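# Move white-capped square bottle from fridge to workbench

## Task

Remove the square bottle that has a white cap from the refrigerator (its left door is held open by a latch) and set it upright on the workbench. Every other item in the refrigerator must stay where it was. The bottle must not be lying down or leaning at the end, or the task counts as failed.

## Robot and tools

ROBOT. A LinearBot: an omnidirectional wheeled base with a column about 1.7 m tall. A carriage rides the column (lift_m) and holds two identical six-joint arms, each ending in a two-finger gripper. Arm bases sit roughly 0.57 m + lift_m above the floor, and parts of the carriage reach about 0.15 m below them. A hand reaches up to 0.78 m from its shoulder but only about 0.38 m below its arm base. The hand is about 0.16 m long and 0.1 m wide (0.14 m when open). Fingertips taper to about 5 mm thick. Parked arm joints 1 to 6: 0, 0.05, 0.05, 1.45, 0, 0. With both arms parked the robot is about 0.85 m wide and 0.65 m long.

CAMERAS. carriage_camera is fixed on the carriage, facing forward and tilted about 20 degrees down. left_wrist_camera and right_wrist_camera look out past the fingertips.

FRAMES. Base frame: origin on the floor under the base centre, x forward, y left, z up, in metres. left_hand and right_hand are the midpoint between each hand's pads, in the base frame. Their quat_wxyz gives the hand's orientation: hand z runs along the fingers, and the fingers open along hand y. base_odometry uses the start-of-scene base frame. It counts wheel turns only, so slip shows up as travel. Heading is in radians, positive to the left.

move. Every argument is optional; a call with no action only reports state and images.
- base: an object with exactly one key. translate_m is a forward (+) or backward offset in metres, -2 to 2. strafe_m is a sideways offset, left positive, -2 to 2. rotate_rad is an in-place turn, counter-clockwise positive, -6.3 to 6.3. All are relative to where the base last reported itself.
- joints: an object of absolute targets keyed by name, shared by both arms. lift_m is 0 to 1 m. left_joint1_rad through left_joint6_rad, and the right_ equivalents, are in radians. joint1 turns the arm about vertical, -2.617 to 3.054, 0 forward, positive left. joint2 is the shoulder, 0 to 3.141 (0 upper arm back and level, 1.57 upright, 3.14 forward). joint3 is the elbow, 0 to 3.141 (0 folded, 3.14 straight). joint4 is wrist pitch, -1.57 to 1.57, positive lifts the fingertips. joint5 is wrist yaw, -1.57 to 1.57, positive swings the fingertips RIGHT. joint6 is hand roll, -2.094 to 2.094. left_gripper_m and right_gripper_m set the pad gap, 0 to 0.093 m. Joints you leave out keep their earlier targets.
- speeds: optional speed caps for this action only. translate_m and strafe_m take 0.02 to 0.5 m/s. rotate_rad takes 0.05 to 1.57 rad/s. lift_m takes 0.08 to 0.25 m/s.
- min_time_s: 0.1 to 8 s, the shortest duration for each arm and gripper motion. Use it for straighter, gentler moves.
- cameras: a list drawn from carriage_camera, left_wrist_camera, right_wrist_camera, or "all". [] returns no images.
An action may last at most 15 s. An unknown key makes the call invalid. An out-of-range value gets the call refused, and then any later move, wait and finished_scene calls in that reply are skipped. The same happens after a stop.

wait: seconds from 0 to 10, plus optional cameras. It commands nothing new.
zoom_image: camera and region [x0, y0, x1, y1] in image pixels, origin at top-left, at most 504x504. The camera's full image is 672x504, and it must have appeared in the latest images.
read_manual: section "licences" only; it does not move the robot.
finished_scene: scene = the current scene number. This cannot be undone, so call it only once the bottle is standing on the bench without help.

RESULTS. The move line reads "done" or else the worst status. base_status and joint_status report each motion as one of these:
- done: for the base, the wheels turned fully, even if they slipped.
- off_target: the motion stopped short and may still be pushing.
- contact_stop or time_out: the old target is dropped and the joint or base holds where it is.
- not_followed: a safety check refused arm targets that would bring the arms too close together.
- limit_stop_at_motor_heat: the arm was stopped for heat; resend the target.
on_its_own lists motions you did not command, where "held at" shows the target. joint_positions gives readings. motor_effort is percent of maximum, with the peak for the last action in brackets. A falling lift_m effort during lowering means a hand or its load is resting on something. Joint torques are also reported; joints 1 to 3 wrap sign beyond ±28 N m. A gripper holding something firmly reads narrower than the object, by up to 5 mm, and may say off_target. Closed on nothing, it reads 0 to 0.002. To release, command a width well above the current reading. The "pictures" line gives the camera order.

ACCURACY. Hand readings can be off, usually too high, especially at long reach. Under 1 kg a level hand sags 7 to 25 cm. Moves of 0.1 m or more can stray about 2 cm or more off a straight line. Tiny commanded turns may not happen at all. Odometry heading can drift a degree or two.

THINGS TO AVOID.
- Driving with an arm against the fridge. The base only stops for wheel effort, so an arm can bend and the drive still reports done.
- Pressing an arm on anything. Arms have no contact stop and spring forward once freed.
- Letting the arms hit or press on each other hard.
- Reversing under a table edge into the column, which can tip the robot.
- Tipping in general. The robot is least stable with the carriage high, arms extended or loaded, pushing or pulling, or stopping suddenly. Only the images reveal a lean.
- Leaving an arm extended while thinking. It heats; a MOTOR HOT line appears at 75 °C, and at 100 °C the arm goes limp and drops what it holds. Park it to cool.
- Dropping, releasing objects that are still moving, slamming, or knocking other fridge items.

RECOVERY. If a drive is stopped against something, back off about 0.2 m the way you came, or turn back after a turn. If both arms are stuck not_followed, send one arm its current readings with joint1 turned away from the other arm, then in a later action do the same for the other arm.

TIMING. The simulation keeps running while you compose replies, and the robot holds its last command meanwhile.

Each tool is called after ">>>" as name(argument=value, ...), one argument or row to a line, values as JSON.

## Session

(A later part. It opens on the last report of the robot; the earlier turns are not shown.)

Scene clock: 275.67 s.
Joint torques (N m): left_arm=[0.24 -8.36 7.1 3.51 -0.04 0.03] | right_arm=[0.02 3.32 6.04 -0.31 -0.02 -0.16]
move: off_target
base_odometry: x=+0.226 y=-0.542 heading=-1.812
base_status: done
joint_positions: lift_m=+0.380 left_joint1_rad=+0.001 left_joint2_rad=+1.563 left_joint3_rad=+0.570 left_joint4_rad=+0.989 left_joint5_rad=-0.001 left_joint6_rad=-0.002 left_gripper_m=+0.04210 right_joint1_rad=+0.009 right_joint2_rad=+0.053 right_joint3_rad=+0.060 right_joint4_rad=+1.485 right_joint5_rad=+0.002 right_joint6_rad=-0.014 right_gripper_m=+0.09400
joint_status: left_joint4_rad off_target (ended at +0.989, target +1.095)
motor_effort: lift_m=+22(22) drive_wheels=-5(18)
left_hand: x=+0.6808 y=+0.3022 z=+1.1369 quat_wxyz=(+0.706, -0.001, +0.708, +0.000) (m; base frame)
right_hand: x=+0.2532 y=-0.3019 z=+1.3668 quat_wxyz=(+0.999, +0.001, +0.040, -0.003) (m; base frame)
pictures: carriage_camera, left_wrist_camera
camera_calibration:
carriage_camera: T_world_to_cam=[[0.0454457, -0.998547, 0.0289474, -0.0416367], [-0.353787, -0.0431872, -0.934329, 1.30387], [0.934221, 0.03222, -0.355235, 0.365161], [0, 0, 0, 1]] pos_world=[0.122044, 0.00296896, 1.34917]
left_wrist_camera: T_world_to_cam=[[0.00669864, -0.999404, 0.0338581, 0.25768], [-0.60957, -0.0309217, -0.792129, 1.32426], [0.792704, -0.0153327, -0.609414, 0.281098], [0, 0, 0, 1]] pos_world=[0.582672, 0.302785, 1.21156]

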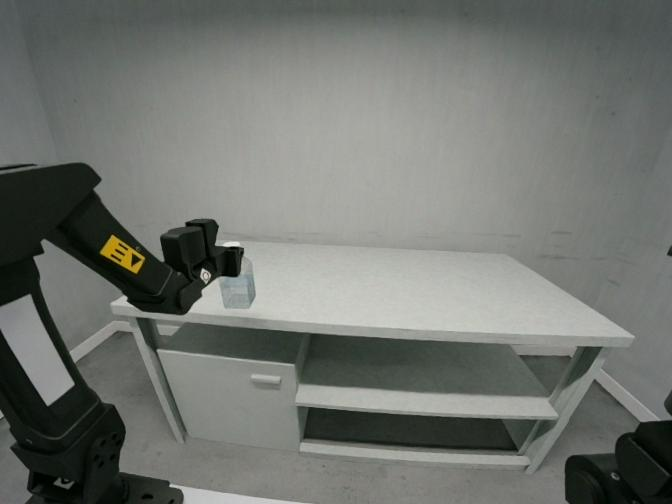

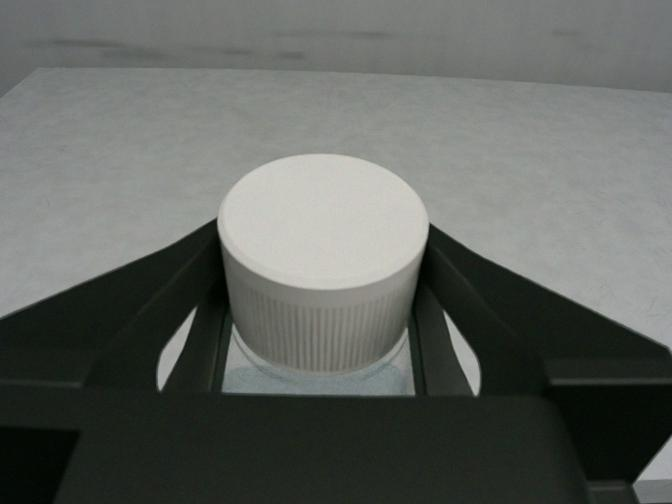

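>>> move(
  base={"translate_m": 0.22},
  speeds={"translate_m": 0.15},
  cameras=["carriage_camera"],
)

>>> move(
  joints={"lift_m": 0.31},
  speeds={"lift_m": 0.1},
  cameras=["left_wrist_camera", "carriage_camera"],
)

Scene clock: 293.53 s.
Joint torques (N m): left_arm=[0.23 -8.42 7.05 3.48 -0.04 0.02] | right_arm=[0.02 3.36 6.04 -0.29 -0.02 -0.15]
move: done
base_odometry: x=+0.173 y=-0.756 heading=-1.811
base_status: done
joint_positions: lift_m=+0.380 left_joint1_rad=+0.001 left_joint2_rad=+1.563 left_joint3_rad=+0.570 left_joint4_rad=+0.990 left_joint5_rad=-0.001 left_joint6_rad=-0.002 left_gripper_m=+0.04210 right_joint1_rad=+0.009 right_joint2_rad=+0.053 right_joint3_rad=+0.060 right_joint4_rad=+1.485 right_joint5_rad=+0.002 right_joint6_rad=-0.014 right_gripper_m=+0.09400
joint_status: not commanded
motor_effort: lift_m=+22(22) drive_wheels=-7(15)
left_hand: x=+0.6808 y=+0.3022 z=+1.1370 quat_wxyz=(+0.706, -0.001, +0.708, +0.000) (m; base frame)
right_hand: x=+0.2532 y=-0.3019 z=+1.3668 quat_wxyz=(+0.999, +0.001, +0.040, -0.003) (m; base frame)
pictures: carriage_camera
camera_calibration:
carriage_camera: T_world_to_cam=[[0.0454457, -0.998547, 0.0289474, -0.0416367], [-0.353787, -0.0431872, -0.934329, 1.30387], [0.934221, 0.03222, -0.355235, 0.365161], [0, 0, 0, 1]] pos_world=[0.122044, 0.00296896, 1.34917]

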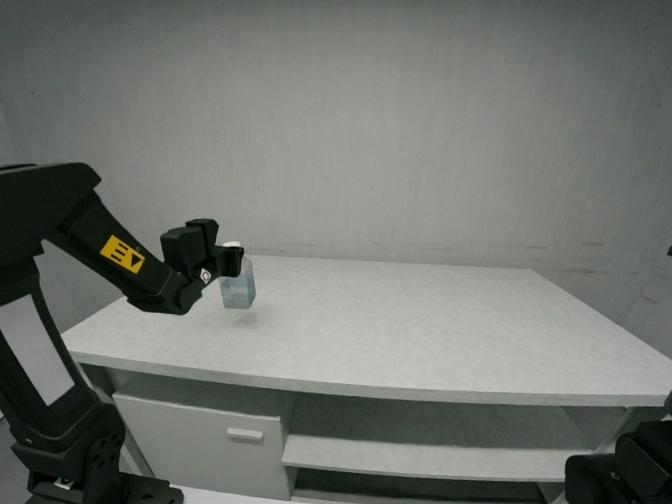

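Scene clock: 294.63 s.
Joint torques (N m): left_arm=[0.24 -8.64 7.09 3.47 -0.04 0.03] | right_arm=[0.03 3.32 6.08 -0.32 -0.02 -0.16]
move: done
base_odometry: x=+0.173 y=-0.756 heading=-1.811
base_status: not commanded
joint_positions: lift_m=+0.310 left_joint1_rad=+0.001 left_joint2_rad=+1.564 left_joint3_rad=+0.570 left_joint4_rad=+0.991 left_joint5_rad=-0.001 left_joint6_rad=-0.002 left_gripper_m=+0.04210 right_joint1_rad=+0.009 right_joint2_rad=+0.053 right_joint3_rad=+0.060 right_joint4_rad=+1.485 right_joint5_rad=+0.002 right_joint6_rad=-0.014 right_gripper_m=+0.09400
joint_status: all done
motor_effort: lift_m=+22(23) drive_wheels=+6(9)
left_hand: x=+0.6809 y=+0.3022 z=+1.0666 quat_wxyz=(+0.706, -0.001, +0.708, +0.000) (m; base frame)
right_hand: x=+0.2532 y=-0.3019 z=+1.2967 quat_wxyz=(+0.999, +0.001, +0.040, -0.003) (m; base frame)
pictures: carriage_camera, left_wrist_camera
camera_calibration:
carriage_camera: T_world_to_cam=[[0.0454457, -0.998547, 0.0289474, -0.0396089], [-0.353787, -0.0431872, -0.934329, 1.23842], [0.934221, 0.03222, -0.355235, 0.340276], [0, 0, 0, 1]] pos_world=[0.122044, 0.00296896, 1.27912]
left_wrist_camera: T_world_to_cam=[[0.00668573, -0.999404, 0.0338604, 0.260063], [-0.609267, -0.0309215, -0.792362, 1.26875], [0.792937, -0.0153325, -0.609111, 0.237703], [0, 0, 0, 1]] pos_world=[0.582784, 0.302785, 1.14129]

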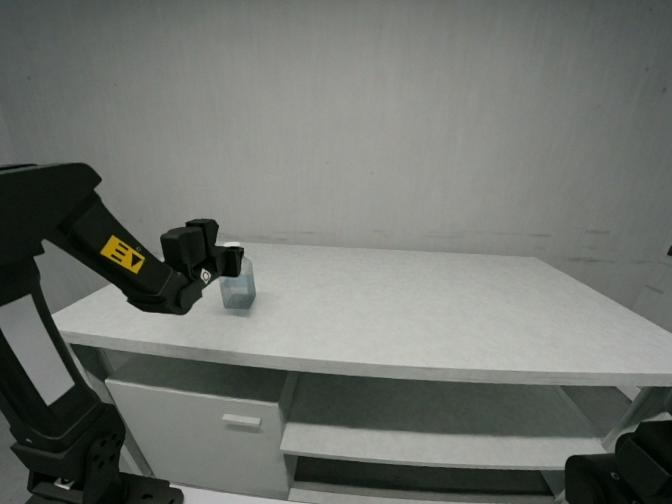

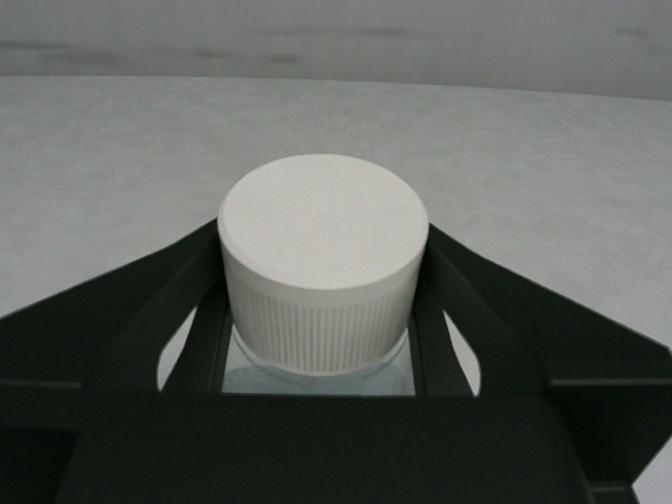

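>>> move(
  joints={"lift_m": 0.288},
  speeds={"lift_m": 0.08},
  cameras=[],
)

>>> move(
  joints={"lift_m": 0.281},
  speeds={"lift_m": 0.08},
  cameras=["carriage_camera"],
)

Scene clock: 309.20 s.
Joint torques (N m): left_arm=[0.24 -8.59 7.08 3.45 -0.04 0.02] | right_arm=[0.02 3.34 6.02 -0.31 -0.02 -0.16]
move: done
base_odometry: x=+0.173 y=-0.756 heading=-1.811
base_status: not commanded
joint_positions: lift_m=+0.288 left_joint1_rad=+0.001 left_joint2_rad=+1.564 left_joint3_rad=+0.570 left_joint4_rad=+0.993 left_joint5_rad=-0.001 left_joint6_rad=-0.002 left_gripper_m=+0.04210 right_joint1_rad=+0.009 right_joint2_rad=+0.053 right_joint3_rad=+0.060 right_joint4_rad=+1.485 right_joint5_rad=+0.002 right_joint6_rad=-0.014 right_gripper_m=+0.09400
joint_status: all done
motor_effort: lift_m=+22(23) drive_wheels=+6(8)
left_hand: x=+0.6809 y=+0.3022 z=+1.0451 quat_wxyz=(+0.707, -0.001, +0.708, +0.000) (m; base frame)
right_hand: x=+0.2532 y=-0.3019 z=+1.2748 quat_wxyz=(+0.999, +0.001, +0.040, -0.003) (m; base frame)
pictures: none
No camera images: "cameras" was empty.

Scene clock: 309.67 s.
Joint torques (N m): left_arm=[0.24 -8.57 7.25 3.44 -0.03 0.02] | right_arm=[-0.02 3.34 6.06 -0.31 -0.02 -0.16]
move: done
base_odometry: x=+0.173 y=-0.756 heading=-1.811
base_status: not commanded
joint_positions: lift_m=+0.281 left_joint1_rad=+0.001 left_joint2_rad=+1.564 left_joint3_rad=+0.570 left_joint4_rad=+0.992 left_joint5_rad=-0.001 left_joint6_rad=-0.002 left_gripper_m=+0.04210 right_joint1_rad=+0.009 right_joint2_rad=+0.053 right_joint3_rad=+0.060 right_joint4_rad=+1.484 right_joint5_rad=+0.002 right_joint6_rad=-0.014 right_gripper_m=+0.09400
joint_status: all done
motor_effort: lift_m=+22(24) drive_wheels=-6(9)
left_hand: x=+0.6809 y=+0.3022 z=+1.0380 quat_wxyz=(+0.706, -0.001, +0.708, +0.000) (m; base frame)
right_hand: x=+0.2533 y=-0.3019 z=+1.2678 quat_wxyz=(+0.999, +0.001, +0.040, -0.003) (m; base frame)
pictures: carriage_camera
camera_calibration:
carriage_camera: T_world_to_cam=[[0.0454457, -0.998547, 0.0289474, -0.038772], [-0.353787, -0.0431872, -0.934329, 1.21141], [0.934221, 0.03222, -0.355235, 0.330006], [0, 0, 0, 1]] pos_world=[0.122044, 0.00296896, 1.25021]

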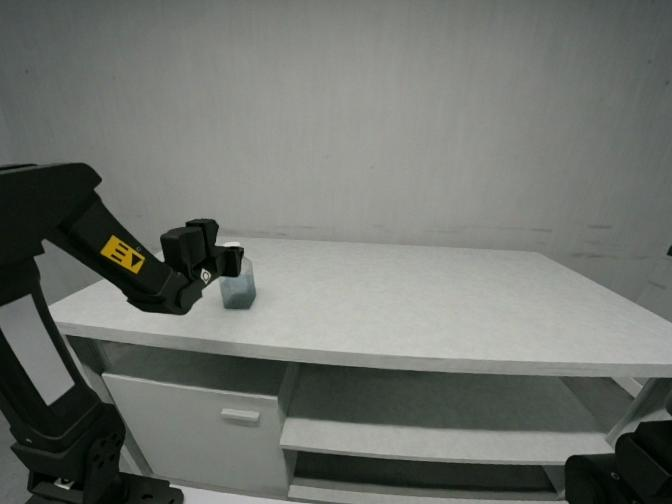

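>>> move(
  joints={"lift_m": 0.275},
  speeds={"lift_m": 0.08},
  cameras=[],
)

>>> move(
  joints={"lift_m": 0.271},
  speeds={"lift_m": 0.08},
  cameras=["carriage_camera"],
)

Scene clock: 317.50 s.
Joint torques (N m): left_arm=[0.23 -8.61 7.17 3.42 -0.03 0.03] | right_arm=[0.08 3.33 6.04 -0.3 -0.01 -0.16]
move: done
base_odometry: x=+0.173 y=-0.756 heading=-1.811
base_status: not commanded
joint_positions: lift_m=+0.275 left_joint1_rad=+0.001 left_joint2_rad=+1.565 left_joint3_rad=+0.570 left_joint4_rad=+0.996 left_joint5_rad=-0.001 left_joint6_rad=-0.002 left_gripper_m=+0.04210 right_joint1_rad=+0.009 right_joint2_rad=+0.053 right_joint3_rad=+0.060 right_joint4_rad=+1.484 right_joint5_rad=+0.002 right_joint6_rad=-0.014 right_gripper_m=+0.09400
joint_status: all done
motor_effort: lift_m=+22(22) drive_wheels=+5(9)
left_hand: x=+0.6810 y=+0.3022 z=+1.0329 quat_wxyz=(+0.708, -0.001, +0.706, +0.000) (m; base frame)
right_hand: x=+0.2533 y=-0.3019 z=+1.2618 quat_wxyz=(+0.999, +0.001, +0.040, -0.003) (m; base frame)
pictures: none
No camera images: "cameras" was empty.

Scene clock: 317.90 s.
Joint torques (N m): left_arm=[0.25 -8.59 7.1 3.26 -0.04 0.02] | right_arm=[0.05 3.34 6.01 -0.31 -0.02 -0.15]
move: done
base_odometry: x=+0.173 y=-0.756 heading=-1.811
base_status: not commanded
joint_positions: lift_m=+0.271 left_joint1_rad=+0.001 left_joint2_rad=+1.565 left_joint3_rad=+0.570 left_joint4_rad=+1.008 left_joint5_rad=-0.001 left_joint6_rad=-0.002 left_gripper_m=+0.04210 right_joint1_rad=+0.009 right_joint2_rad=+0.053 right_joint3_rad=+0.060 right_joint4_rad=+1.484 right_joint5_rad=+0.002 right_joint6_rad=-0.014 right_gripper_m=+0.09400
joint_status: all done
motor_effort: lift_m=+21(22) drive_wheels=-7(9)
left_hand: x=+0.6809 y=+0.3022 z=+1.0319 quat_wxyz=(+0.712, -0.001, +0.702, +0.000) (m; base frame)
right_hand: x=+0.2533 y=-0.3019 z=+1.2579 quat_wxyz=(+0.999, +0.001, +0.040, -0.003) (m; base frame)
pictures: carriage_camera
camera_calibration:
carriage_camera: T_world_to_cam=[[0.0454457, -0.998547, 0.0289474, -0.0384836], [-0.353787, -0.0431872, -0.934329, 1.2021], [0.934221, 0.03222, -0.355235, 0.326466], [0, 0, 0, 1]] pos_world=[0.122044, 0.00296896, 1.24024]

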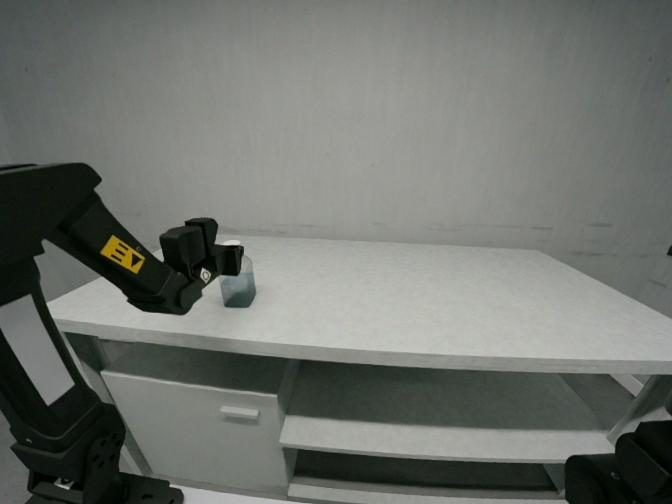

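>>> move(
  joints={"lift_m": 0.267},
  speeds={"lift_m": 0.08},
  cameras=[],
)

>>> move(
  joints={"left_joint4_rad": 0.995},
  min_time_s=1.0,
  cameras=["carriage_camera", "left_wrist_camera"],
)

Scene clock: 324.50 s.
Joint torques (N m): left_arm=[0.23 -8.62 7.08 3.08 -0.04 0.02] | right_arm=[0.03 3.33 6.01 -0.31 -0.02 -0.16]
move: done
base_odometry: x=+0.173 y=-0.756 heading=-1.811
base_status: not commanded
joint_positions: lift_m=+0.267 left_joint1_rad=+0.001 left_joint2_rad=+1.565 left_joint3_rad=+0.570 left_joint4_rad=+1.024 left_joint5_rad=-0.001 left_joint6_rad=-0.002 left_gripper_m=+0.04210 right_joint1_rad=+0.009 right_joint2_rad=+0.053 right_joint3_rad=+0.060 right_joint4_rad=+1.485 right_joint5_rad=+0.002 right_joint6_rad=-0.014 right_gripper_m=+0.09400
joint_status: all done
motor_effort: lift_m=+21(22) drive_wheels=-7(7)
left_hand: x=+0.6809 y=+0.3022 z=+1.0317 quat_wxyz=(+0.717, -0.001, +0.697, +0.000) (m; base frame)
right_hand: x=+0.2532 y=-0.3019 z=+1.2539 quat_wxyz=(+0.999, +0.001, +0.040, -0.003) (m; base frame)
pictures: none
No camera images: "cameras" was empty.

Scene clock: 325.80 s.
Joint torques (N m): left_arm=[0.24 -8.64 7.12 2.01 -0.03 0.03] | right_arm=[0.03 3.34 6.05 -0.3 -0.02 -0.16]
move: done
base_odometry: x=+0.173 y=-0.756 heading=-1.811
base_status: not commanded
joint_positions: lift_m=+0.267 left_joint1_rad=+0.001 left_joint2_rad=+1.565 left_joint3_rad=+0.570 left_joint4_rad=+1.016 left_joint5_rad=-0.001 left_joint6_rad=-0.002 left_gripper_m=+0.04210 right_joint1_rad=+0.009 right_joint2_rad=+0.053 right_joint3_rad=+0.060 right_joint4_rad=+1.485 right_joint5_rad=+0.002 right_joint6_rad=-0.014 right_gripper_m=+0.09400
joint_status: all done
motor_effort: lift_m=+21(21) drive_wheels=+6(9)
left_hand: x=+0.6809 y=+0.3022 z=+1.0298 quat_wxyz=(+0.715, -0.001, +0.699, +0.000) (m; base frame)
right_hand: x=+0.2532 y=-0.3019 z=+1.2539 quat_wxyz=(+0.999, +0.001, +0.040, -0.003) (m; base frame)
pictures: carriage_camera, left_wrist_camera
camera_calibration:
carriage_camera: T_world_to_cam=[[0.0454457, -0.998547, 0.0289474, -0.0383684], [-0.353787, -0.0431872, -0.934329, 1.19838], [0.934221, 0.03222, -0.355235, 0.325053], [0, 0, 0, 1]] pos_world=[0.122044, 0.00296896, 1.23627]
left_wrist_camera: T_world_to_cam=[[0.00584441, -0.999405, 0.0339955, 0.261744], [-0.589435, -0.0309053, -0.807225, 1.24135], [0.807795, -0.0153204, -0.589265, 0.184731], [0, 0, 0, 1]] pos_world=[0.580941, 0.302783, 1.10201]

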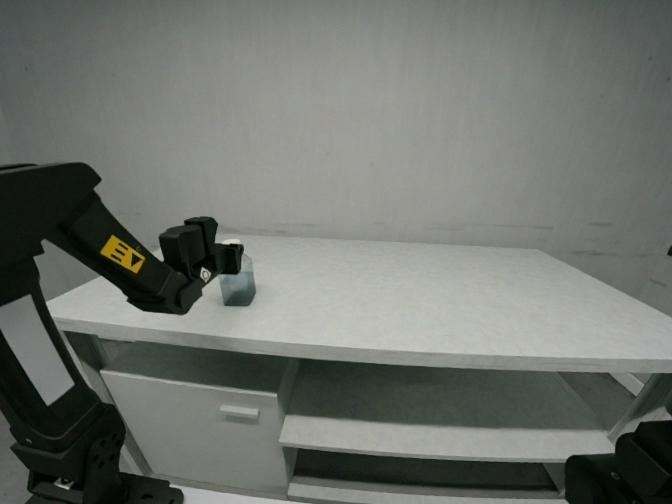

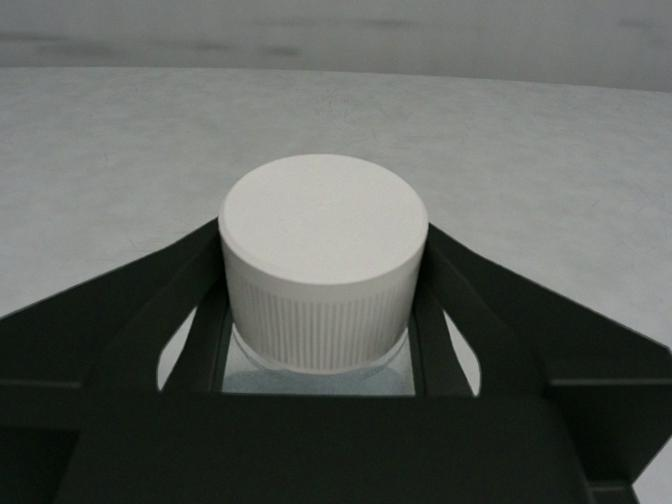

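>>> move(
  joints={"left_gripper_m": 0.052},
  min_time_s=2,
  cameras=[],
)

>>> move(
  joints={"left_gripper_m": 0.085},
  min_time_s=1.5,
  cameras=["left_wrist_camera"],
)

Scene clock: 336.80 s.
Joint torques (N m): left_arm=[0.24 -8.59 7.02 2.17 -0.03 0.02] | right_arm=[0.02 3.36 6.05 -0.31 -0.02 -0.16]
move: done
base_odometry: x=+0.173 y=-0.756 heading=-1.811
base_status: not commanded
joint_positions: lift_m=+0.267 left_joint1_rad=+0.001 left_joint2_rad=+1.565 left_joint3_rad=+0.572 left_joint4_rad=+1.004 left_joint5_rad=-0.001 left_joint6_rad=-0.002 left_gripper_m=+0.05188 right_joint1_rad=+0.009 right_joint2_rad=+0.053 right_joint3_rad=+0.060 right_joint4_rad=+1.485 right_joint5_rad=+0.002 right_joint6_rad=-0.014 right_gripper_m=+0.09400
joint_status: all done
motor_effort: lift_m=+21(21) drive_wheels=+5(9)
left_hand: x=+0.6813 y=+0.3022 z=+1.0277 quat_wxyz=(+0.711, -0.001, +0.703, +0.000) (m; base frame)
right_hand: x=+0.2532 y=-0.3019 z=+1.2539 quat_wxyz=(+0.999, +0.001, +0.040, -0.003) (m; base frame)
pictures: none
No camera images: "cameras" was empty.

Scene clock: 338.60 s.
Joint torques (N m): left_arm=[0.24 -8.64 7.01 2.17 -0.03 0.02] | right_arm=[0.02 3.33 6.05 -0.31 -0.02 -0.16]
move: done
base_odometry: x=+0.173 y=-0.756 heading=-1.811
base_status: not commanded
joint_positions: lift_m=+0.267 left_joint1_rad=+0.001 left_joint2_rad=+1.565 left_joint3_rad=+0.572 left_joint4_rad=+1.004 left_joint5_rad=-0.001 left_joint6_rad=-0.002 left_gripper_m=+0.08487 right_joint1_rad=+0.009 right_joint2_rad=+0.053 right_joint3_rad=+0.060 right_joint4_rad=+1.485 right_joint5_rad=+0.002 right_joint6_rad=-0.014 right_gripper_m=+0.09400
joint_status: all done
motor_effort: lift_m=+21(21) drive_wheels=+5(9)
left_hand: x=+0.6813 y=+0.3022 z=+1.0276 quat_wxyz=(+0.711, -0.001, +0.703, +0.000) (m; base frame)
right_hand: x=+0.2532 y=-0.3019 z=+1.2539 quat_wxyz=(+0.999, +0.001, +0.040, -0.003) (m; base frame)
pictures: left_wrist_camera
camera_calibration:
left_wrist_camera: T_world_to_cam=[[0.00619429, -0.999405, 0.0339419, 0.261633], [-0.597718, -0.0309121, -0.80111, 1.23917], [0.801683, -0.0153254, -0.597553, 0.195829], [0, 0, 0, 1]] pos_world=[0.582061, 0.302784, 1.10085]

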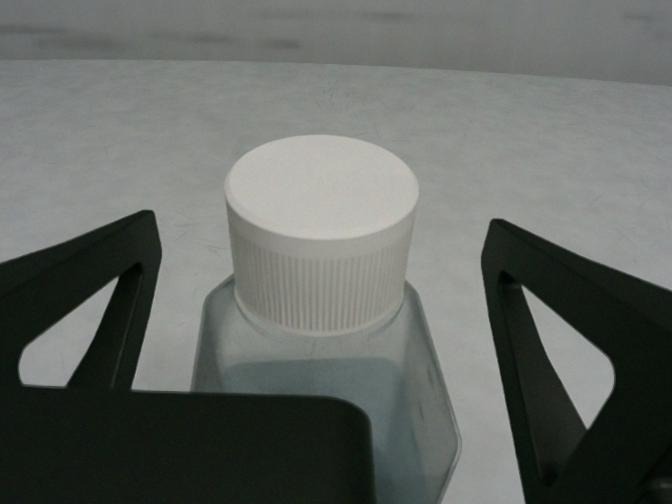

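>>> move(
  base={"translate_m": -0.18},
  speeds={"translate_m": 0.08},
  cameras=["left_wrist_camera", "carriage_camera"],
)

Scene clock: 346.50 s.
Joint torques (N m): left_arm=[0.24 -8.49 6.97 2.22 -0.03 0.02] | right_arm=[0.05 3.34 6.04 -0.3 -0.02 -0.16]
move: done
base_odometry: x=+0.216 y=-0.582 heading=-1.811
base_status: done
joint_positions: lift_m=+0.267 left_joint1_rad=+0.001 left_joint2_rad=+1.564 left_joint3_rad=+0.572 left_joint4_rad=+1.001 left_joint5_rad=-0.001 left_joint6_rad=-0.002 left_gripper_m=+0.08487 right_joint1_rad=+0.009 right_joint2_rad=+0.053 right_joint3_rad=+0.060 right_joint4_rad=+1.484 right_joint5_rad=+0.002 right_joint6_rad=-0.014 right_gripper_m=+0.09400
joint_status: not commanded
motor_effort: lift_m=+21(21) drive_wheels=+5(13)
left_hand: x=+0.6812 y=+0.3022 z=+1.0271 quat_wxyz=(+0.710, -0.001, +0.704, +0.000) (m; base frame)
right_hand: x=+0.2535 y=-0.3019 z=+1.2539 quat_wxyz=(+0.999, +0.001, +0.040, -0.003) (m; base frame)
pictures: carriage_camera, left_wrist_camera
camera_calibration:
carriage_camera: T_world_to_cam=[[0.0454457, -0.998547, 0.0289474, -0.0383684], [-0.353787, -0.0431872, -0.934329, 1.19838], [0.934221, 0.03222, -0.355235, 0.325053], [0, 0, 0, 1]] pos_world=[0.122044, 0.00296896, 1.23627]
left_wrist_camera: T_world_to_cam=[[0.00627196, -0.999405, 0.0339295, 0.26161], [-0.59955, -0.0309136, -0.79974, 1.2386], [0.800313, -0.0153265, -0.599387, 0.198375], [0, 0, 0, 1]] pos_world=[0.5822, 0.302784, 1.10059]

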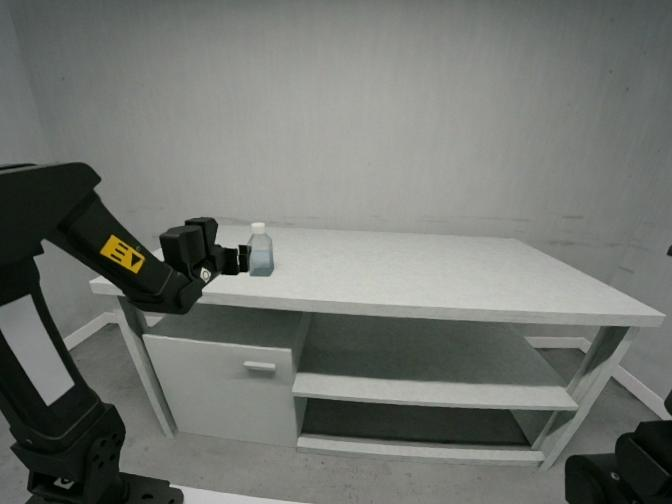

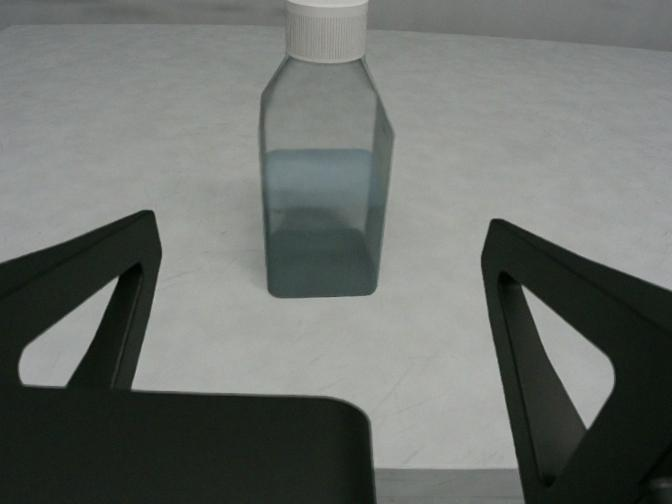

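The bottle is standing upright on the bench, clear of the gripper.

>>> finished_scene(
  scene=2,
)

The scene is finished: the task was done.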